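# Place folded umbrella flat inside storage box

## Task

Put the folded umbrella down so it lies flat on the storage box's floor, clear of every wall of the box. The box itself must stay where it began, neither rotated nor tilted.

## Robot and tools

Robot: two arms, left_arm and right_arm, each ending in a five-fingered hand (left_arm has a left hand, right_arm a right hand). Bases: left_arm at (+0.051, +0.429, 0) m, right_arm at (+0.018, -0.334, 0) m. A camera stand stands behind the arms.

Scene frame: origin at table-top height midway between the arms, +x out over the table, +y toward left_arm, +z up. Positions are in metres, velocities in m/s and rad/s. The hand point sits 0.05 m in front of the palm and 0.15 m out from the wrist flange; its +z runs along straight fingers, +y out of the palm, +x across the palm away from the thumb on the right hand (toward the thumb on the left hand). Straight fingers extend 0.06-0.07 m past the point. With fingers level the wrist can hang below the point and reach the table first; a bracket on the little-finger side can also strike things.

A row: 28 numbers, all in [-1, 1], always both arms. Order: left dx, dy, dz, rx, ry, rz; left little, ring, middle, index, thumb_bend, thumb_turn, force_limit, speed; then the same 14 for the right arm. dx..rz are offsets (not poses) from that arm's Hand target as it was when the action or move began, along scene axes; 1.0 equals 0.6 m or 180 degrees; rx, ry, rz form one rotation vector, turning about the Hand target position. Six zeros re-command the current Hand target. Finger numbers are targets: +1 open/straight, -1 closed; thumb_turn -1 puts the thumb opposite the fingers (needed to grip objects roughly 0.035-0.065 m thick). force_limit maps -1..+1 to about 0..10 N at the fingertip (0..15 N for the two thumb motors); speed runs from nearly still at -1 to full at +0.48 and above. Use speed -0.94 or lower for a gentle grip. Hand numbers never mean 'no change': to keep a hand as is, resend its last executed eight numbers (or, before any, its hand_measured six plus hand_force_limit and hand_speed).

execute_actions(actions, cameras): actions is a list of actions, each up to 15 rows of 28 numbers, one row per 1/30 s; every row counts from the action's start pose, and a short table repeats its last row. Each action lasts 0.5 s. cameras is a list of names, ["all"], or []; by default images come only when actions is empty.

move(target, speed, blend, stop_force, zero, blocking, cameras): target is one 28-number row or up to 15 rows, every row offset from the same starting Hand targets. The hand travels in a straight line. speed is m/s (0.002 to 3.6, default 0.25; rotation up to twice that in rad/s), one value or one per target. blend in m rounds corners in a list; 0 stops at each. stop_force in N (3 to 120, one value for both arms) ends an arm's path when its wrist sensor feels that much push against the motion; it is unreliable while the hand rotates, cannot detect loose items sliding, and should be omitted when leaving a contact. zero (default true) re-zeroes moving arms first. blocking=false returns early and cannot be combined with stop_force. Paths do not avoid obstacles or each other; moves are capped at 10 s. The result adds a 'move:' line: done, off_target, moving, held or fault, plus limits (paced = pose clipped, held = steps withheld).

wait(seconds 0-10, cameras): let time pass holding commands. stop(cameras): brake a running move. zoom_image(camera, region [x0,y0,x1,y1] pixels, at most 504x504): enlarge part of the newest image. show_instructions(): shows the reference images. zero_wrist_force(arm: left_arm or right_arm). finished_scene(scene): ends the current scene, given its number; irreversible, so only call it once the umbrella rests correctly without the robot touching it.

Cameras: cam_head_left, cam_head_right, cam_high (672x504 fixed views), cam_left_wrist, cam_right_wrist (wide-angle, on the hands). Calibration matrices are provided and accurate to a few millimetres near image centres.

Results: per arm, end_effector_position and quat_wxyz, velocities, Hand target (the last commanded pose after orientation clipping, which is what the next offsets start from; the hand often rests a bit short of it), joint positions and torques, Wrist force/torque in the hand's own axes, and per hand hand_measured, hand_stopped_by (moving, target, force, stalled, fault), hand_load_n (positive = finger pushed open; a drop to about 0 means the grip was lost), hand_force_limit and hand_speed. MOTOR HOT warns of overheating; at 85 °C the arm brakes for 30-60 s.

Avoid: any fault. A stiff arm faults if pushed even slightly past a firm contact, if external force reaches roughly 150 N, or if joint torque hits its limit (wrist joints 24.6 N m). Move slowly near surfaces; commanding a pose beyond contact keeps pressing. Do not let the arms or hands collide, and never close one hand on the other. Do not drop the umbrella from height, release it while moving, knock or tilt the box, or let anything leave the table. Keep the wrist away from its own base to avoid changing shoulder posture. Orientation changes are limited to 32 degrees per step from the current pose.

Each tool is called after "Request:" as name(argument=value, ...), one argument or row to a line, values as JSON.

Reference images:

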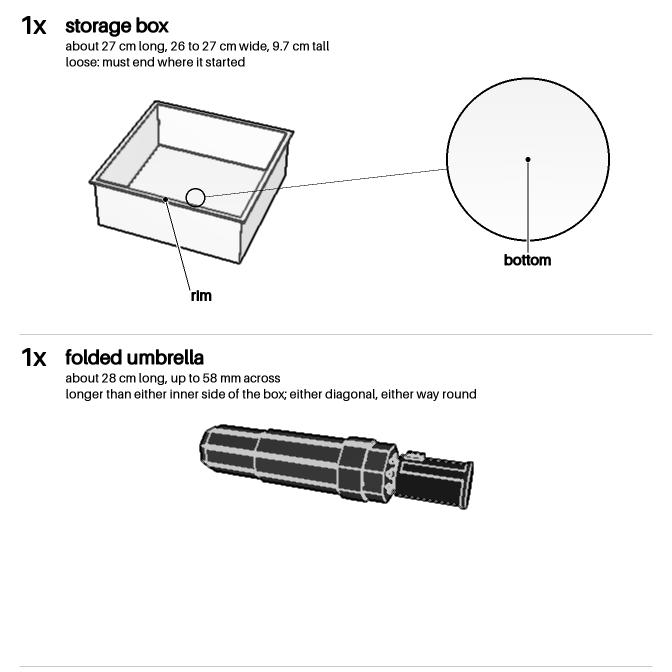

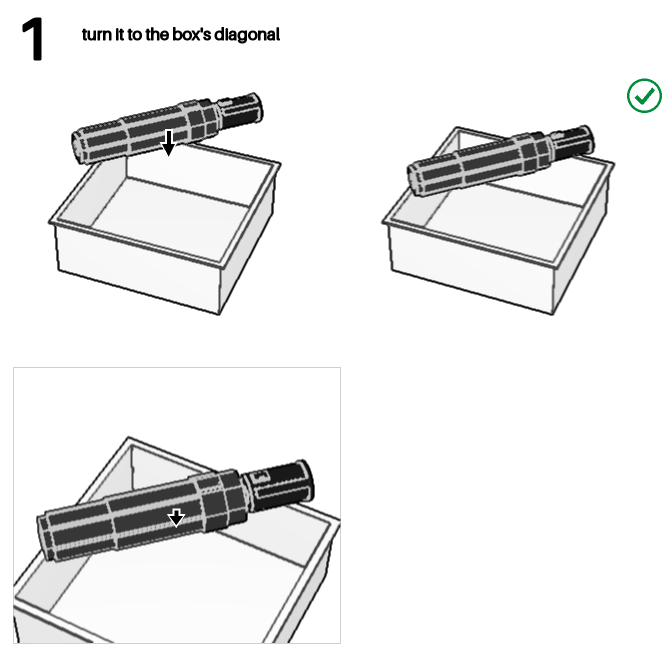

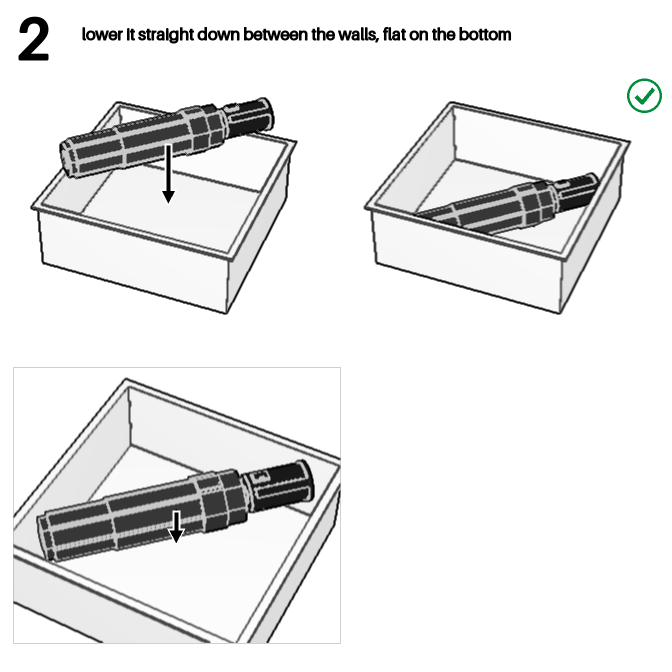

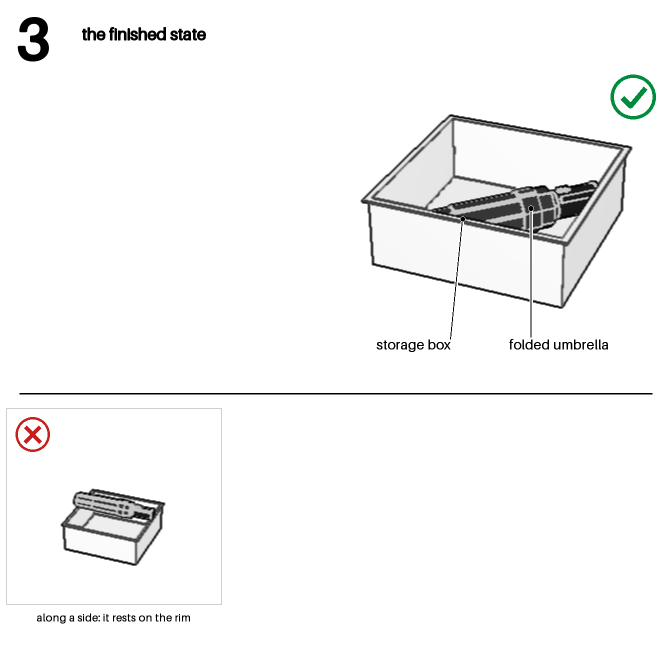

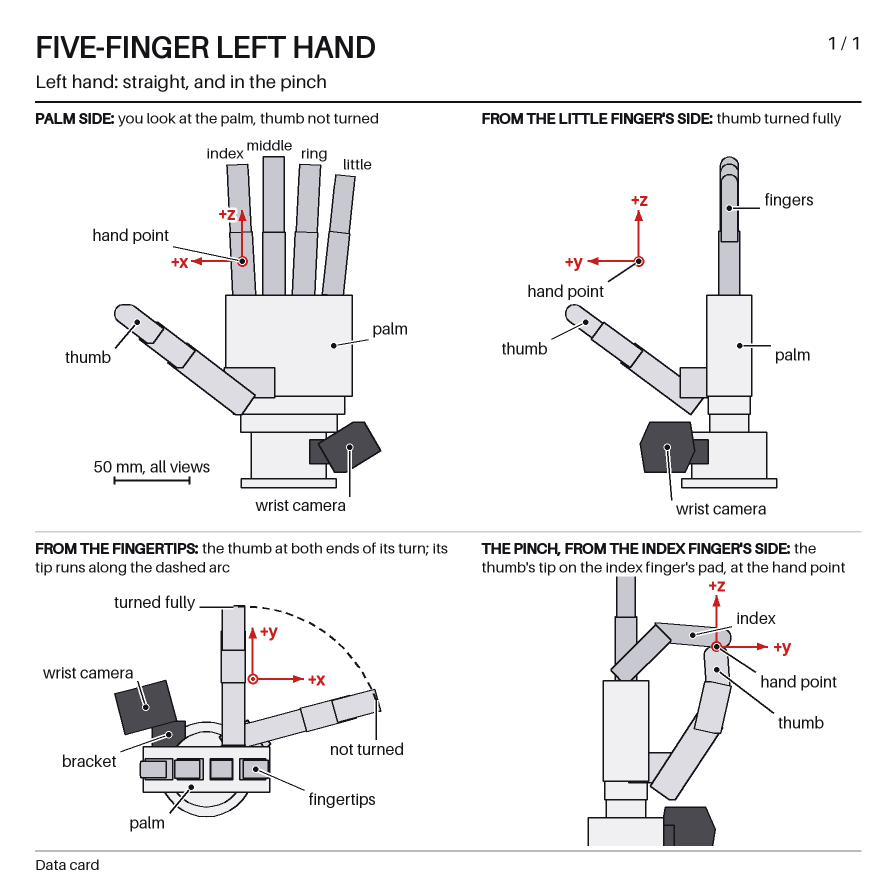

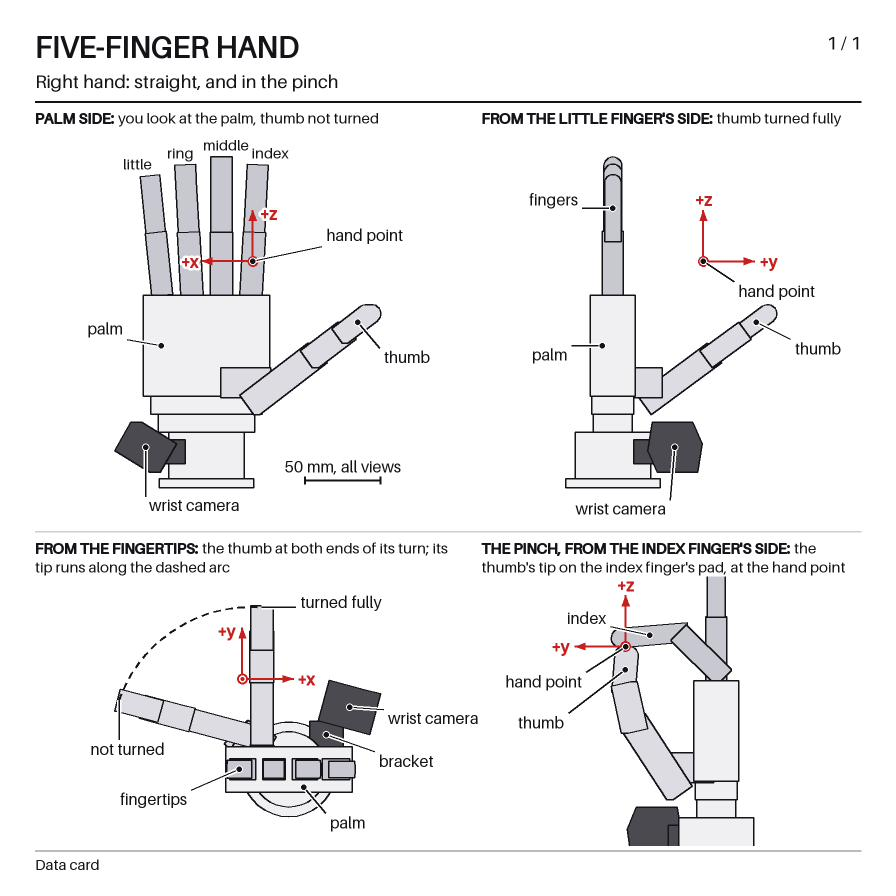

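## Session

Request:
execute_actions(
  actions=[],
)

Scene clock: 0.00 s.
left_arm: end_effector_position=(+0.7152, +0.2806, +0.3544) hand_measured=(+1.000, +1.000, +1.000, +1.000, +1.000, +1.000) hand_load_n=(+0.0, +0.0, +0.0, +0.0, +0.0, +0.0) hand_stopped_by=(target, target, target, target, target, target) hand_force_limit=0.00 hand_speed=-0.80 end_effector_quat_wxyz=(-0.256, +0.938, -0.080, +0.221) | right_arm: end_effector_position=(+0.7663, -0.4632, +0.1419) hand_measured=(+1.000, +1.000, +1.000, +1.000, +1.000, +1.000) hand_load_n=(+0.0, +0.0, +0.0, +0.0, +0.0, +0.0) hand_stopped_by=(target, target, target, target, target, target) hand_force_limit=0.00 hand_speed=-0.80 end_effector_quat_wxyz=(+0.102, +0.413, +0.872, -0.245)
Joint positions: left_arm=[3.006 -2.228 -0.62 1.751 -2.091 1.745] | right_arm=[-0.215 -0.445 0.368 1.551 2.099 -0.927]
Joint velocities: within noise
Joint torques (N m): no reading
Wrist force (N): no reading
Wrist torque (N m): no reading
Wrist force, peak (N): no reading
Hand target: left_arm +0.7152, +0.2806, +0.3544; -0.256, +0.938, -0.080, +0.221 | right_arm +0.7663, -0.4632, +0.1419; +0.102, +0.413, +0.872, -0.245

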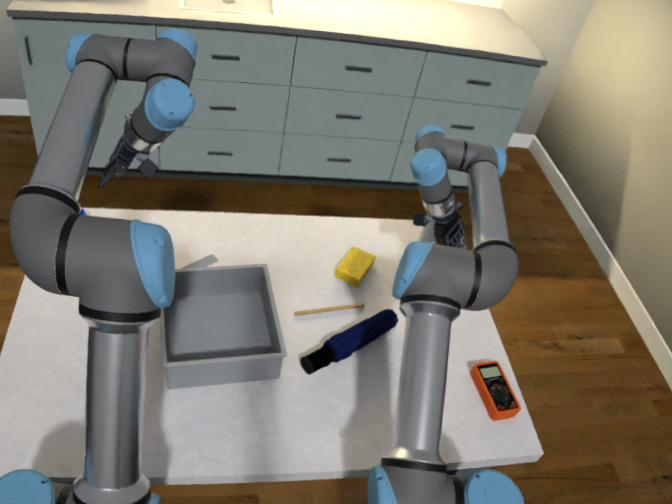

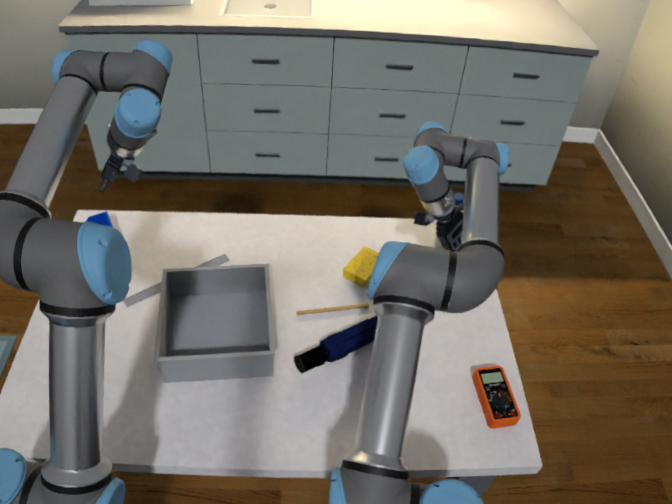

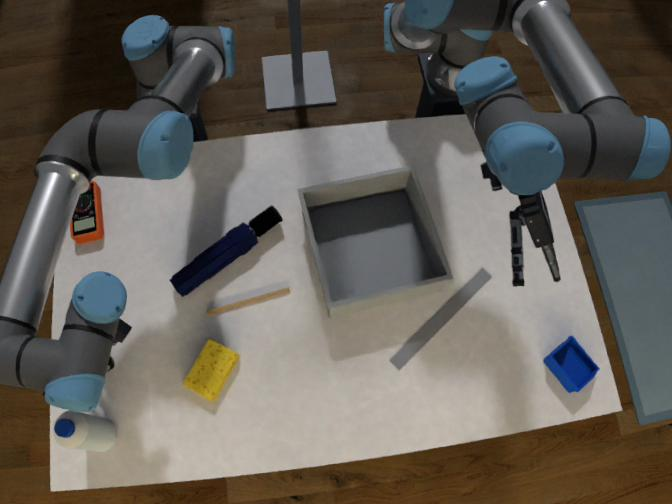

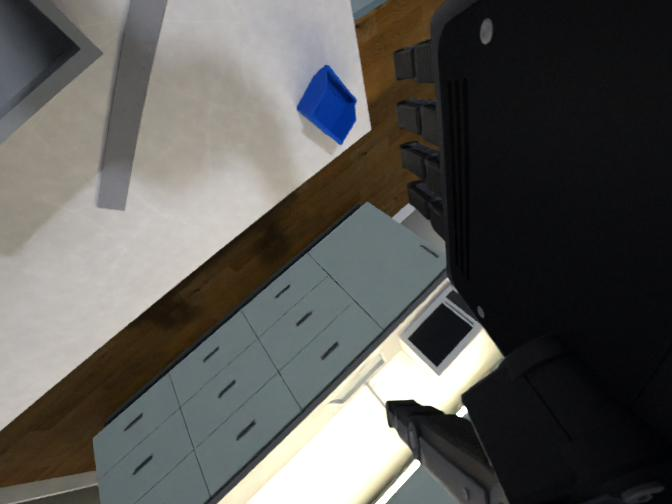

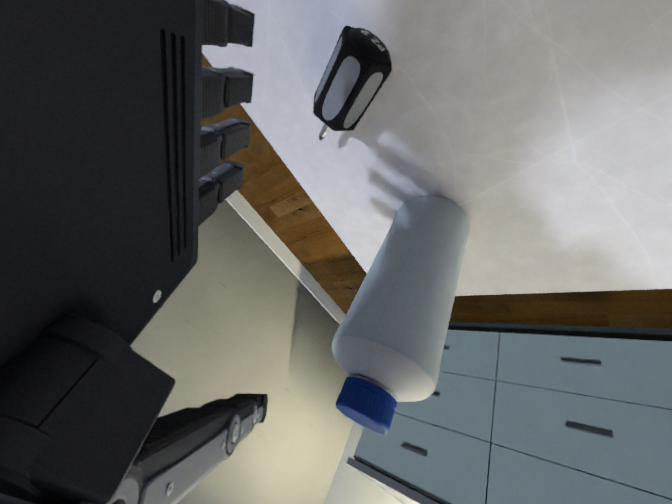

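Request:
zoom_image(
  camera="cam_high",
  region=[160, 190, 300, 310],
)

Request:
zoom_image(
  camera="cam_high",
  region=[285, 150, 465, 330],
)

Request:
zoom_image(
  camera="cam_head_right",
  region=[140, 240, 400, 400],
)

Request:
zoom_image(
  camera="cam_head_left",
  region=[140, 240, 420, 400],
)

Scaled by 3.600 from the camera's 672x504 image, which has a finer 960x720 frame.

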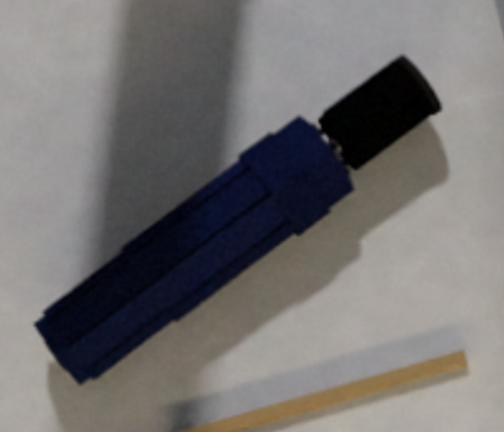

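Scaled by 2.800 from the camera's 672x504 image, which has a finer 960x720 frame.

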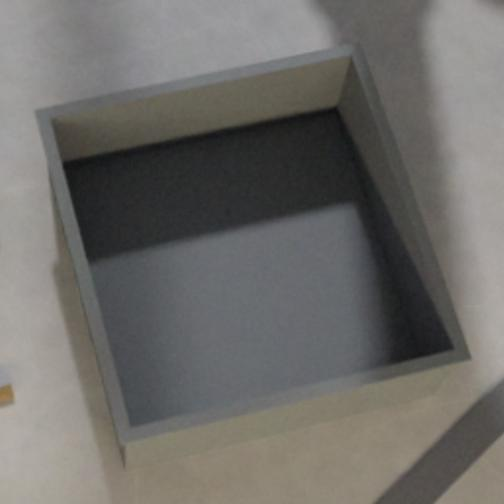

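Scaled by 1.938 from the camera's 672x504 image, which has a finer 960x720 frame.

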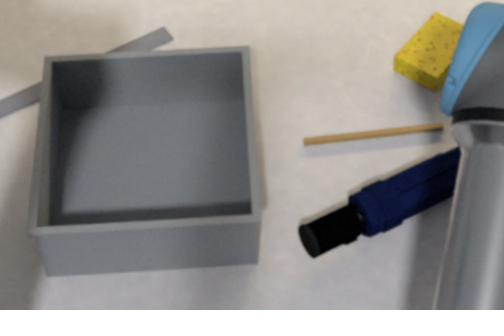

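Scaled by 1.800 from the camera's 672x504 image, which has a finer 960x720 frame.

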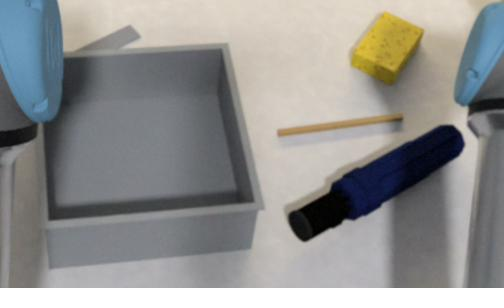

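Request:
move(
  target=[
    [0,0,0,0,0,0,1,1,1,1,1,1,0,-0.8, -0.077,0.072,0.3135,0,0,0,1,1,1,1,1,-1,-0.4,0],
    [0,0,0,0,0,0,1,1,1,1,1,1,0,-0.8, -0.4383,0.4382,0.2302,-0.2216,0.048,0.8967,1,1,1,1,1,-1,-0.4,0],
  ],
  speed=0.35,
  blend=[0.03,0],
  cameras=["all"],
)

Scene clock: 181.00 s.
left_arm: end_effector_position=(+0.7152, +0.2806, +0.3544) hand_measured=(+1.000, +1.000, +1.000, +1.000, +1.000, +1.000) hand_load_n=(+0.0, +0.0, +0.0, +0.0, +0.0, +0.0) hand_stopped_by=(target, target, target, target, target, target) hand_force_limit=0.00 hand_speed=-0.80 end_effector_quat_wxyz=(-0.256, +0.938, -0.080, +0.221) | right_arm: end_effector_position=(+0.5034, -0.2003, +0.2801) hand_measured=(+1.000, +1.000, +1.000, +1.000, +1.000, -1.000) hand_load_n=(+0.0, +0.0, +0.0, +0.0, +0.0, +0.0) hand_stopped_by=(target, target, target, target, target, target) hand_force_limit=-0.40 hand_speed=0.00 end_effector_quat_wxyz=(-0.301, +0.827, -0.447, +0.160)
Joint positions: left_arm=[3.006 -2.228 -0.62 1.751 -2.091 1.745] | right_arm=[-0.222 -1.376 1.425 1 1.089 -3.812]
Joint torques (N m): left_arm=[-0.23 41.84 18.32 -1.55 -0.48 -0.01] | right_arm=[-6.17 -36.64 -8.56 1.07 0.61 -1.29]
Wrist force (N): left_arm=[-0.2 -0.2 0.4] | right_arm=[0.2 -0.5 0.1]
Wrist torque (N m): left_arm=[-0.04 0.05 -0.01] | right_arm=[-0.16 -0.09 0.03]
Wrist force, peak (N): left_arm=[-0.5 -0.1 0.3] | right_arm=[0.2 1.0 2.0]
Hand target: left_arm +0.7152, +0.2806, +0.3544; -0.256, +0.938, -0.080, +0.221 | right_arm +0.5033, -0.2003, +0.2800; -0.301, +0.827, -0.447, +0.160
Off the commanded pose: left_arm 0.000 m, 0 deg | right_arm 0.000 m, 0 deg.
elbow stopped short (right arm): the move would have taken joint 3 (elbow) straighter than the controller allows.
move: done
camera_calibration:
cam_right_wrist: T_world_to_cam=[[-0.465954, -0.630318, -0.620956, 0.275976], [-0.881253, 0.393457, 0.261887, 0.4504], [0.0792476, 0.669247, -0.738802, 0.418125], [0, 0, 0, 1]] pos_world=[0.492373, -0.283089, 0.362327]

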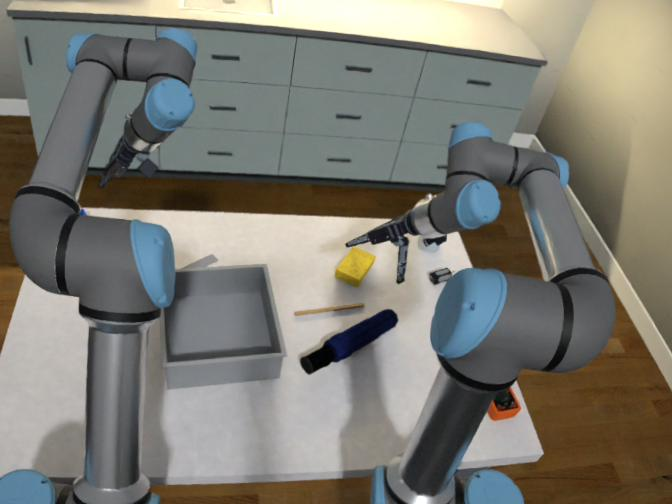

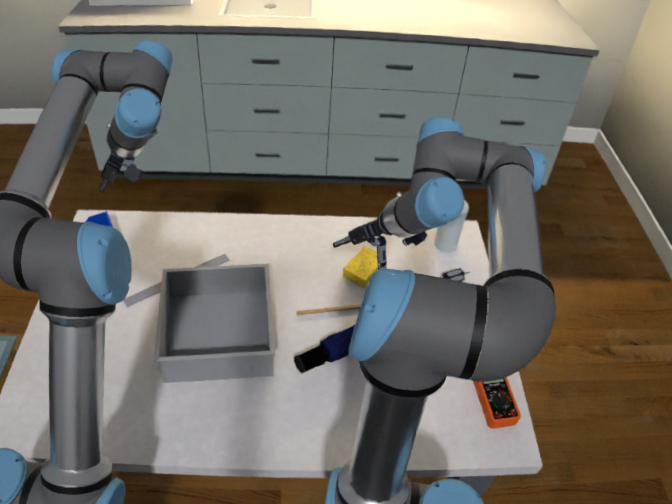

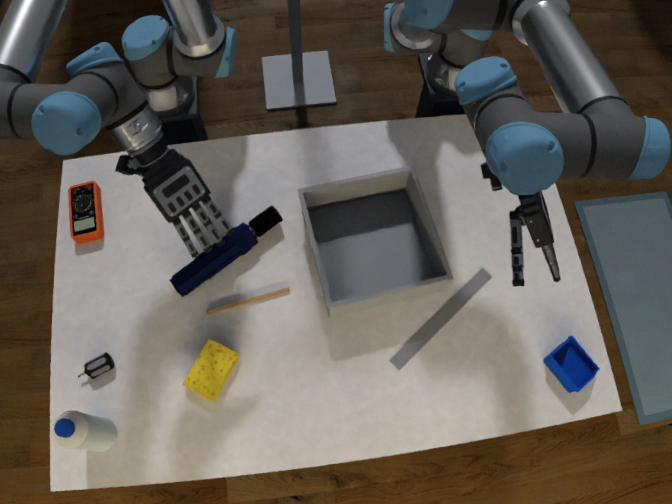

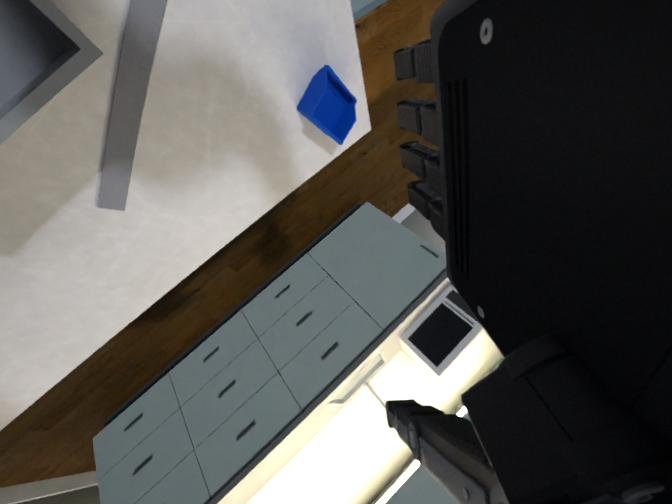

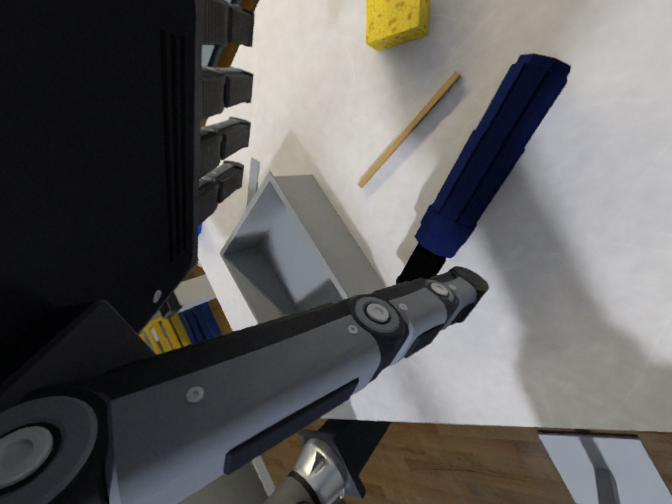

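Request:
zoom_image(
  camera="cam_high",
  region=[110, 130, 310, 310],
)

Scaled by 2.520 from the camera's 672x504 image, which has a finer 960x720 frame.

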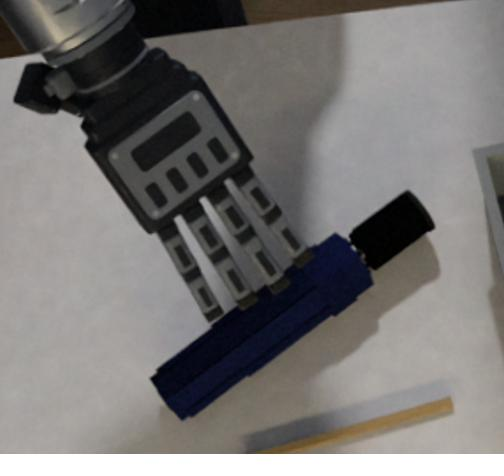

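Request:
move(
  target=[0,0,0,0,0,0,1,1,1,1,1,1,0,-0.8, -0.008,0.018,-0.2667,0,0,0,1,1,1,1,1,-1,-0.4,0],
  speed=0.2,
  cameras=["all"],
)

Request:
zoom_image(
  camera="cam_high",
  region=[130, 150, 290, 310],
)

Request:
zoom_image(
  camera="cam_head_right",
  region=[260, 200, 460, 400],
)

Request:
zoom_image(
  camera="cam_head_left",
  region=[260, 200, 460, 400],
)

Scene clock: 203.80 s.
left_arm: end_effector_position=(+0.7152, +0.2806, +0.3544) hand_measured=(+1.000, +1.000, +1.000, +1.000, +1.000, +1.000) hand_load_n=(+0.0, +0.0, +0.0, +0.0, +0.0, +0.0) hand_stopped_by=(target, target, target, target, target, target) hand_force_limit=0.00 hand_speed=-0.80 end_effector_quat_wxyz=(-0.256, +0.938, -0.080, +0.221) | right_arm: end_effector_position=(+0.4984, -0.1894, +0.1200) hand_measured=(+1.000, +1.000, +1.000, +1.000, +1.000, -1.000) hand_load_n=(+0.0, +0.0, +0.0, +0.0, +0.0, +0.0) hand_stopped_by=(target, target, target, target, target, target) hand_force_limit=-0.40 hand_speed=0.00 end_effector_quat_wxyz=(-0.301, +0.827, -0.447, +0.160)
Joint positions: left_arm=[3.006 -2.228 -0.62 1.751 -2.091 1.745] | right_arm=[-0.197 -1.293 1.742 0.59 1.102 -3.788]
Joint torques (N m): left_arm=[-0.31 42.37 17.72 -1.55 -0.14 -0.12] | right_arm=[-5.61 -35.84 -25 0.18 -1.5 -1.4]
Wrist force (N): left_arm=[-0.3 0.1 0.2] | right_arm=[0.5 -0.4 -0.6]
Wrist torque (N m): left_arm=[0.00 0.05 -0.02] | right_arm=[-0.11 -0.12 0.06]
Wrist force, peak (N): left_arm=[-0.6 -0.1 0.2] | right_arm=[0.1 -2.0 -1.5]
Hand target: left_arm +0.7152, +0.2806, +0.3544; -0.256, +0.938, -0.080, +0.221 | right_arm +0.4985, -0.1895, +0.1200; -0.301, +0.827, -0.447, +0.160
Off the commanded pose: left_arm 0.000 m, 0 deg | right_arm 0.000 m, 0 deg.
move: done
camera_calibration:
cam_right_wrist: T_world_to_cam=[[-0.466115, -0.630344, -0.620809, 0.181126], [-0.881195, 0.393388, 0.262187, 0.483652], [0.0789511, 0.669262, -0.73882, 0.293154], [0, 0, 0, 1]] pos_world=[0.487473, -0.272288, 0.202226]

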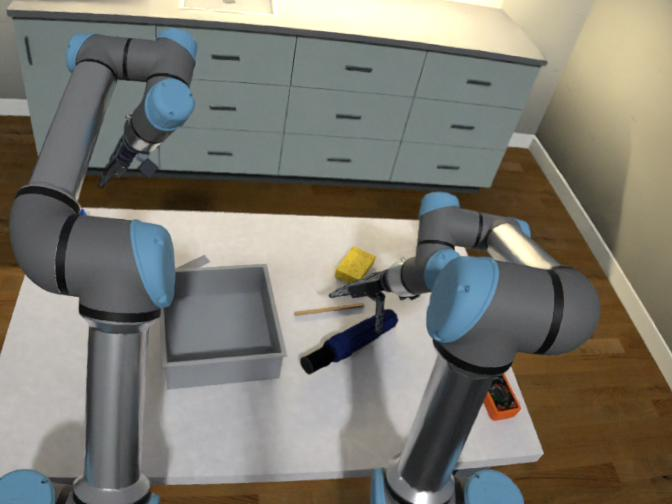

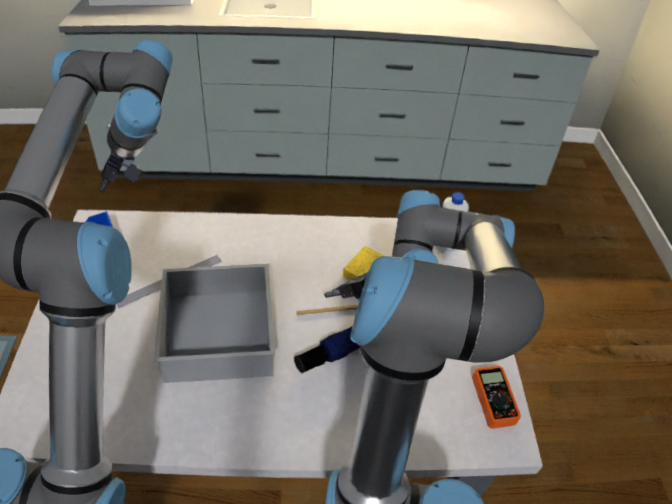

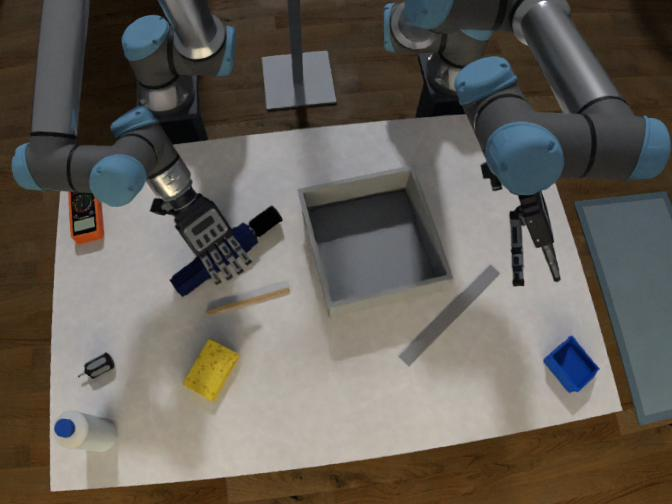

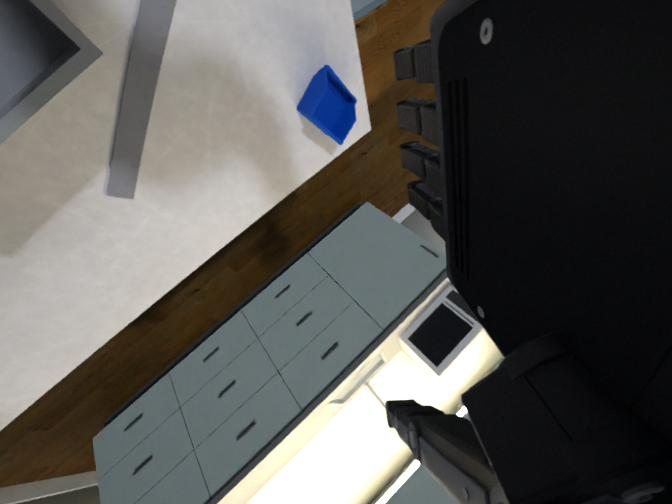

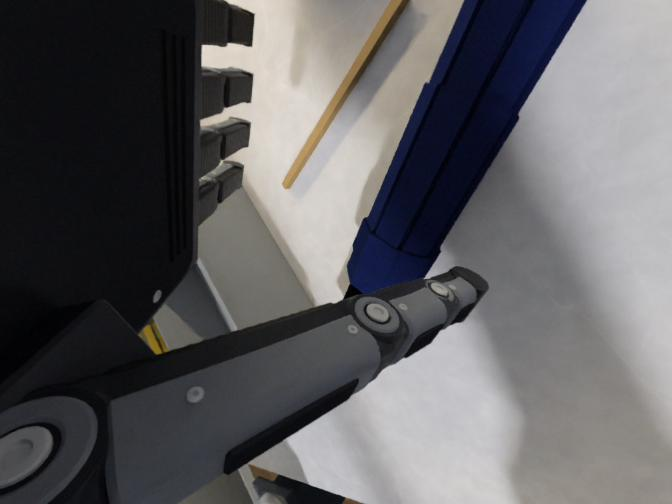

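Scaled by 3.150 from the camera's 672x504 image, which has a finer 960x720 frame.

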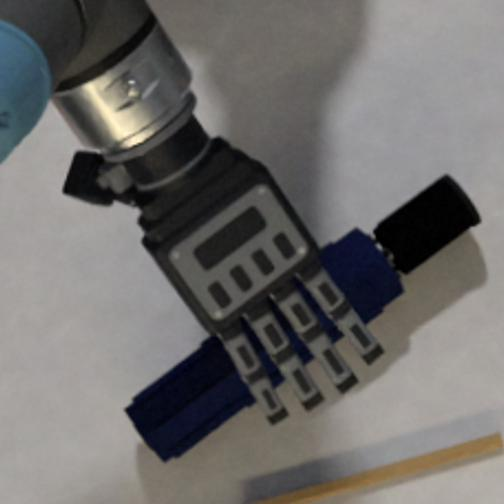

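Scaled by 2.520 from the camera's 672x504 image, which has a finer 960x720 frame.

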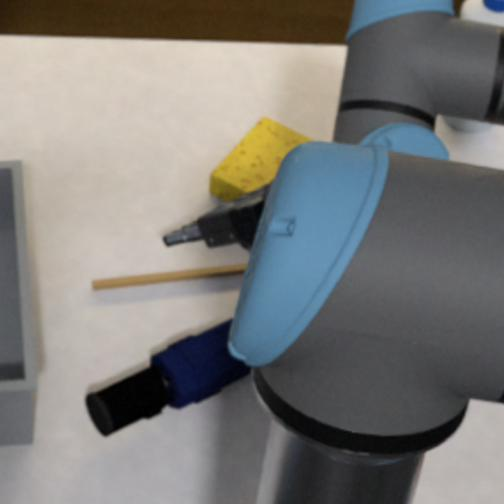

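Scaled by 2.520 from the camera's 672x504 image, which has a finer 960x720 frame.

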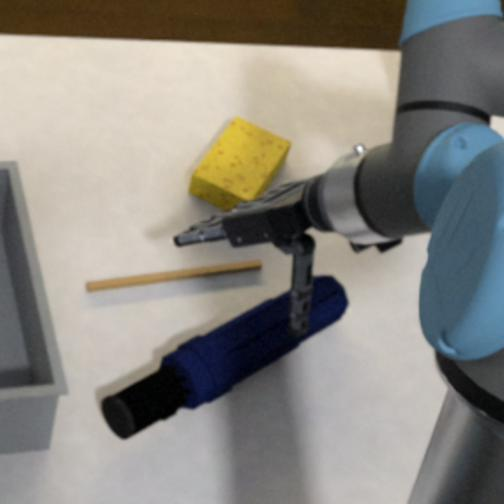

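Request:
move(
  target=[0,0,0,0,0,0,1,1,1,1,1,1,0,-0.8, 0,0,-0.1417,0,0,0,1,1,1,1,1,-1,-0.4,0],
  speed=0.08,
  stop_force=6,
  cameras=["cam_head_left","cam_high","cam_right_wrist"],
)

Request:
zoom_image(
  camera="cam_high",
  region=[130, 150, 290, 310],
)

Request:
zoom_image(
  camera="cam_head_left",
  region=[280, 240, 440, 400],
)

Scene clock: 229.07 s.
left_arm: end_effector_position=(+0.7152, +0.2806, +0.3544) hand_measured=(+1.000, +1.000, +1.000, +1.000, +1.000, +1.000) hand_load_n=(+0.0, +0.0, +0.0, +0.0, +0.0, +0.0) hand_stopped_by=(target, target, target, target, target, target) hand_force_limit=0.00 hand_speed=-0.80 end_effector_quat_wxyz=(-0.256, +0.938, -0.080, +0.221) | right_arm: end_effector_position=(+0.4985, -0.1895, +0.0350) hand_measured=(+1.000, +1.000, +1.000, +1.000, +1.000, -1.000) hand_load_n=(+0.0, +0.0, +0.0, +0.0, +0.0, +0.0) hand_stopped_by=(target, target, target, target, target, target) hand_force_limit=-0.40 hand_speed=0.00 end_effector_quat_wxyz=(-0.301, +0.827, -0.447, +0.160)
Joint positions: left_arm=[3.006 -2.228 -0.62 1.751 -2.091 1.745] | right_arm=[-0.198 -1.186 1.844 0.379 1.102 -3.788]
Joint torques (N m): left_arm=[-0.76 42.61 18.16 -1.49 -0.16 -0.04] | right_arm=[6.09 -40.22 -29.14 0.31 -0.98 2.34]
Wrist force (N): left_arm=[-0.3 -0.2 0.2] | right_arm=[0.7 -0.8 0.0]
Wrist torque (N m): left_arm=[-0.04 0.05 -0.02] | right_arm=[-0.18 -0.16 0.06]
Wrist force, peak (N): left_arm=[-0.5 0.3 0.3] | right_arm=[0.4 -1.1 -0.7]
Hand target: left_arm +0.7152, +0.2806, +0.3544; -0.256, +0.938, -0.080, +0.221 | right_arm +0.4985, -0.1895, +0.0350; -0.301, +0.827, -0.447, +0.160
Off the commanded pose: left_arm 0.000 m, 0 deg | right_arm 0.000 m, 0 deg.
move: done
camera_calibration:
cam_right_wrist: T_world_to_cam=[[-0.465911, -0.630448, -0.620856, 0.128237], [-0.881293, 0.393326, 0.261949, 0.505998], [0.0790537, 0.669201, -0.738864, 0.230294], [0, 0, 0, 1]] pos_world=[0.487474, -0.272288, 0.117227]
Images, in order (width x height): cam_head_left 672x504, cam_high 672x504, cam_right_wrist 672x504.

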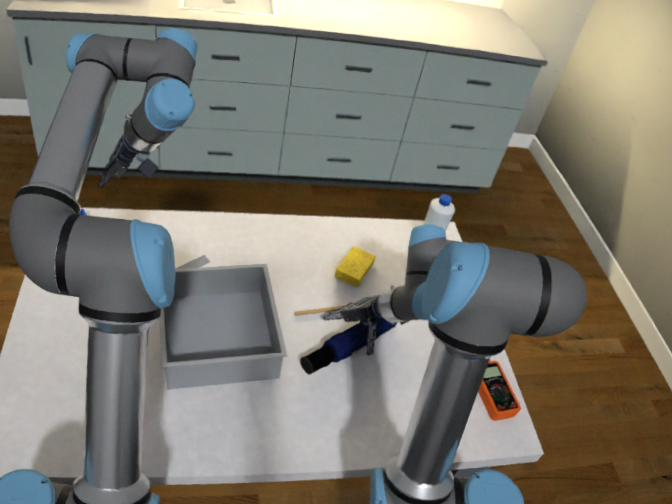

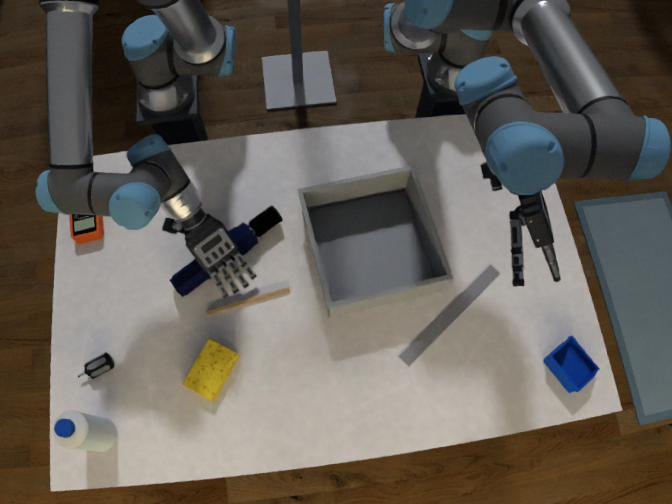

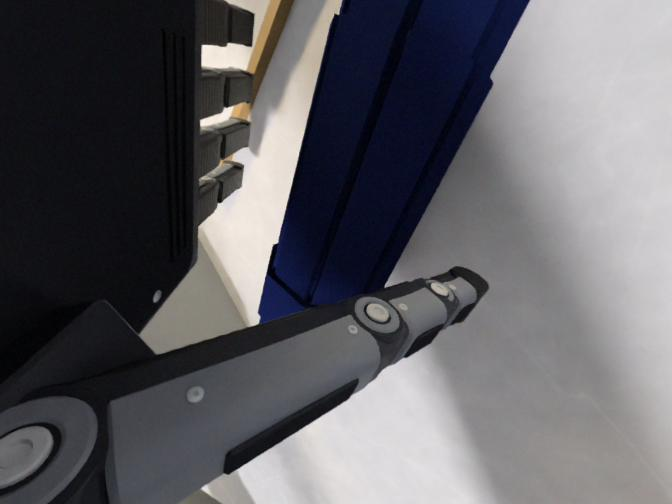

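Scaled by 3.150 from the camera's 672x504 image, which has a finer 960x720 frame.

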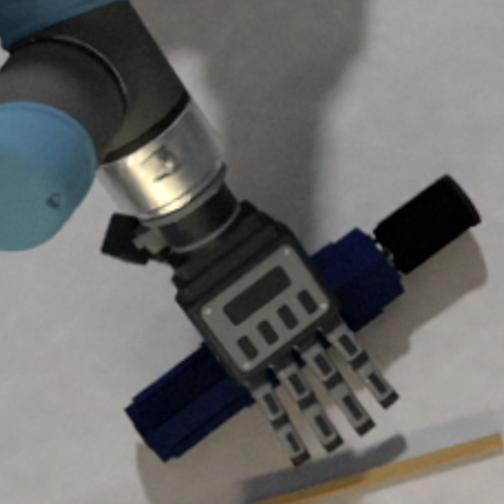

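Scaled by 3.150 from the camera's 672x504 image, which has a finer 960x720 frame.

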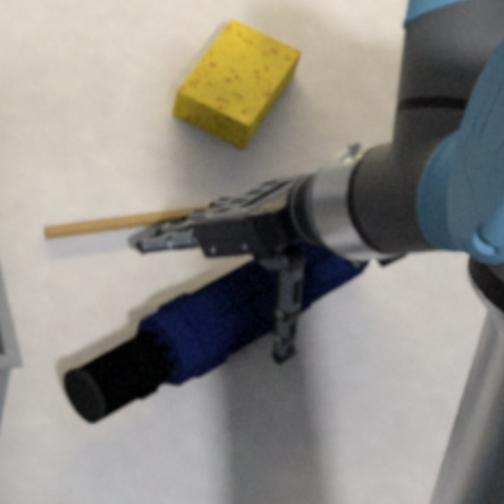

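Request:
move(
  target=[0,0,0,0,0,0,1,1,1,1,1,1,0,-0.8, 0,0,0,0,0,0,0.5,0.5,0.5,0.5,0.9,-1,-0.4,-0.5],
)

Request:
move(
  target=[0,0,0,0,0,0,1,1,1,1,1,1,0,-0.8, 0,0,0,0,0,0,-0.2,-0.2,-0.2,-0.2,0.1,-1,-0.4,-0.94],
  cameras=["cam_head_left","cam_high","cam_right_wrist"],
)

Request:
zoom_image(
  camera="cam_high",
  region=[130, 150, 290, 310],
)

Request:
zoom_image(
  camera="cam_head_left",
  region=[280, 240, 440, 400],
)

Scene clock: 246.00 s.
left_arm: end_effector_position=(+0.7152, +0.2806, +0.3544) hand_measured=(+1.000, +1.000, +1.000, +1.000, +1.000, +1.000) hand_load_n=(+0.0, +0.0, +0.0, +0.0, +0.0, -0.5) hand_stopped_by=(target, target, target, target, target, target) hand_force_limit=0.00 hand_speed=-0.80 end_effector_quat_wxyz=(-0.256, +0.938, -0.080, +0.221) | right_arm: end_effector_position=(+0.4985, -0.1895, +0.0350) hand_measured=(+0.500, +0.500, +0.500, +0.500, +0.900, -1.000) hand_load_n=(+0.0, +0.0, +0.0, +0.0, +0.0, +0.0) hand_stopped_by=(target, target, target, target, target, target) hand_force_limit=-0.40 hand_speed=-0.50 end_effector_quat_wxyz=(-0.301, +0.827, -0.447, +0.160)
Joint positions: left_arm=[3.006 -2.228 -0.62 1.751 -2.091 1.745] | right_arm=[-0.198 -1.186 1.844 0.379 1.102 -3.788]
Joint torques (N m): left_arm=[-1.38 41.87 17.34 -1.46 -0.3 0.04] | right_arm=[5.88 -40.33 -22.49 0.32 0.48 2.33]
Wrist force (N): left_arm=[0.0 -0.1 0.2] | right_arm=[0.7 -0.6 -0.2]
Wrist torque (N m): left_arm=[-0.03 0.01 -0.01] | right_arm=[-0.12 -0.17 0.06]
Wrist force, peak (N): left_arm=[-0.3 -0.1 0.4] | right_arm=[0.8 -0.8 0.0]
Hand target: left_arm +0.7152, +0.2806, +0.3544; -0.256, +0.938, -0.080, +0.221 | right_arm +0.4985, -0.1895, +0.0350; -0.301, +0.827, -0.447, +0.160
Off the commanded pose: left_arm 0.000 m, 0 deg | right_arm 0.000 m, 0 deg.
move: done

Scene clock: 249.00 s.
left_arm: end_effector_position=(+0.7152, +0.2806, +0.3544) hand_measured=(+1.000, +1.000, +1.000, +1.000, +1.000, +1.000) hand_load_n=(+0.0, +0.0, +0.0, +0.0, +0.0, +0.0) hand_stopped_by=(target, target, target, target, target, target) hand_force_limit=0.00 hand_speed=-0.80 end_effector_quat_wxyz=(-0.256, +0.938, -0.080, +0.221) | right_arm: end_effector_position=(+0.4985, -0.1895, +0.0350) hand_measured=(+0.038, +0.100, +0.122, +0.096, +0.710, -1.000) hand_load_n=(+3.5, +1.5, +0.0, +3.0, +8.5, +3.0) hand_stopped_by=(force, force, force, force, force, target) hand_force_limit=-0.40 hand_speed=-0.94 end_effector_quat_wxyz=(-0.301, +0.827, -0.447, +0.160)
Joint positions: left_arm=[3.006 -2.228 -0.62 1.751 -2.091 1.745] | right_arm=[-0.198 -1.186 1.844 0.379 1.102 -3.788]
Joint torques (N m): left_arm=[-1.28 42.88 17.98 -1.59 -0.15 0.04] | right_arm=[5.17 -38.82 -5.43 0.88 0.47 2.32]
Wrist force (N): left_arm=[-0.3 0.0 0.2] | right_arm=[0.2 1.7 2.3]
Wrist torque (N m): left_arm=[-0.01 0.05 -0.02] | right_arm=[-0.07 -0.21 0.11]
Wrist force, peak (N): left_arm=[-0.4 -0.2 0.4] | right_arm=[0.2 1.7 2.3]
Hand target: left_arm +0.7152, +0.2806, +0.3544; -0.256, +0.938, -0.080, +0.221 | right_arm +0.4985, -0.1895, +0.0350; -0.301, +0.827, -0.447, +0.160
Off the commanded pose: left_arm 0.000 m, 0 deg | right_arm 0.000 m, 0 deg.
move: done
camera_calibration:
cam_right_wrist: T_world_to_cam=[[-0.465911, -0.630448, -0.620856, 0.128237], [-0.881293, 0.393326, 0.261949, 0.505998], [0.0790537, 0.669201, -0.738864, 0.230294], [0, 0, 0, 1]] pos_world=[0.487474, -0.272288, 0.117227]
Images, in order (width x height): cam_head_left 672x504, cam_high 672x504, cam_right_wrist 672x504.

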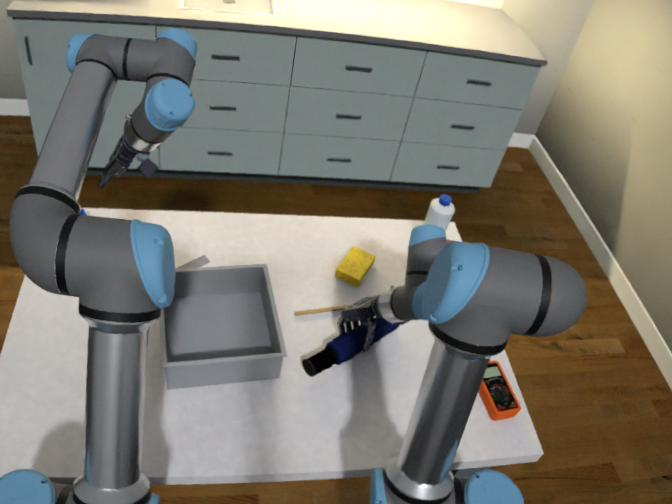

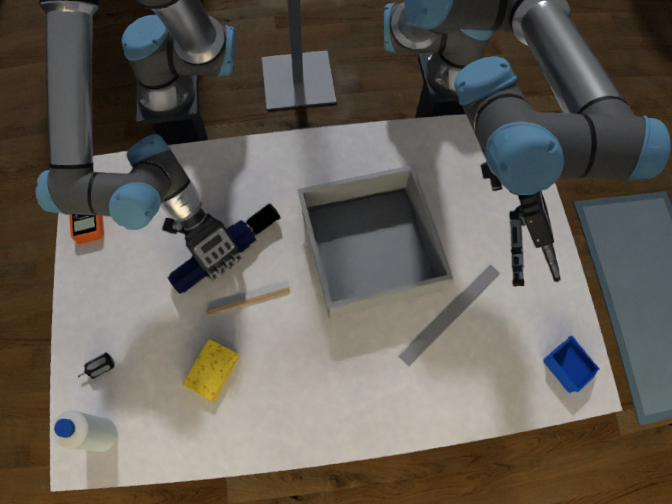

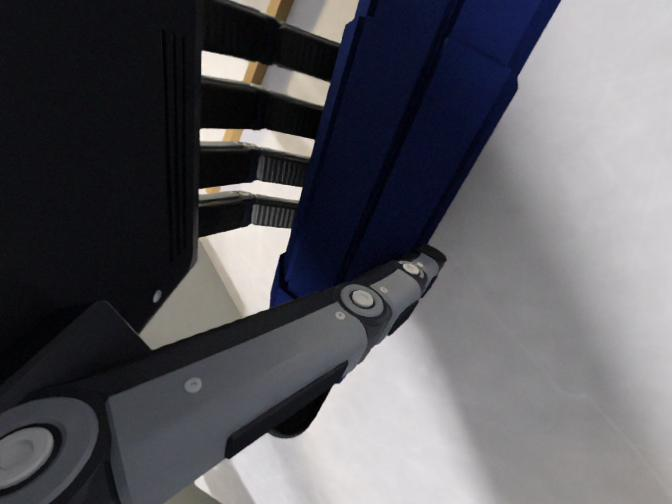

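Scaled by 3.150 from the camera's 672x504 image, which has a finer 960x720 frame.

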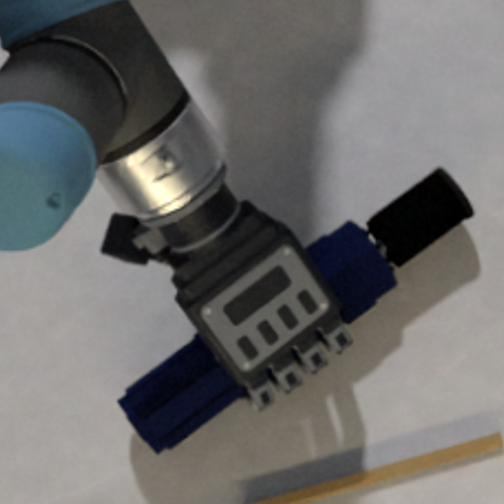

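Scaled by 3.150 from the camera's 672x504 image, which has a finer 960x720 frame.

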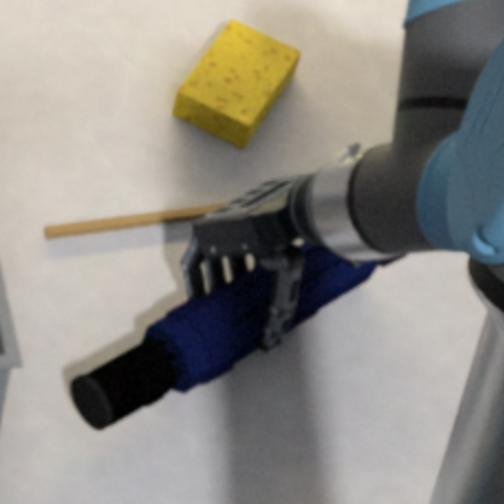

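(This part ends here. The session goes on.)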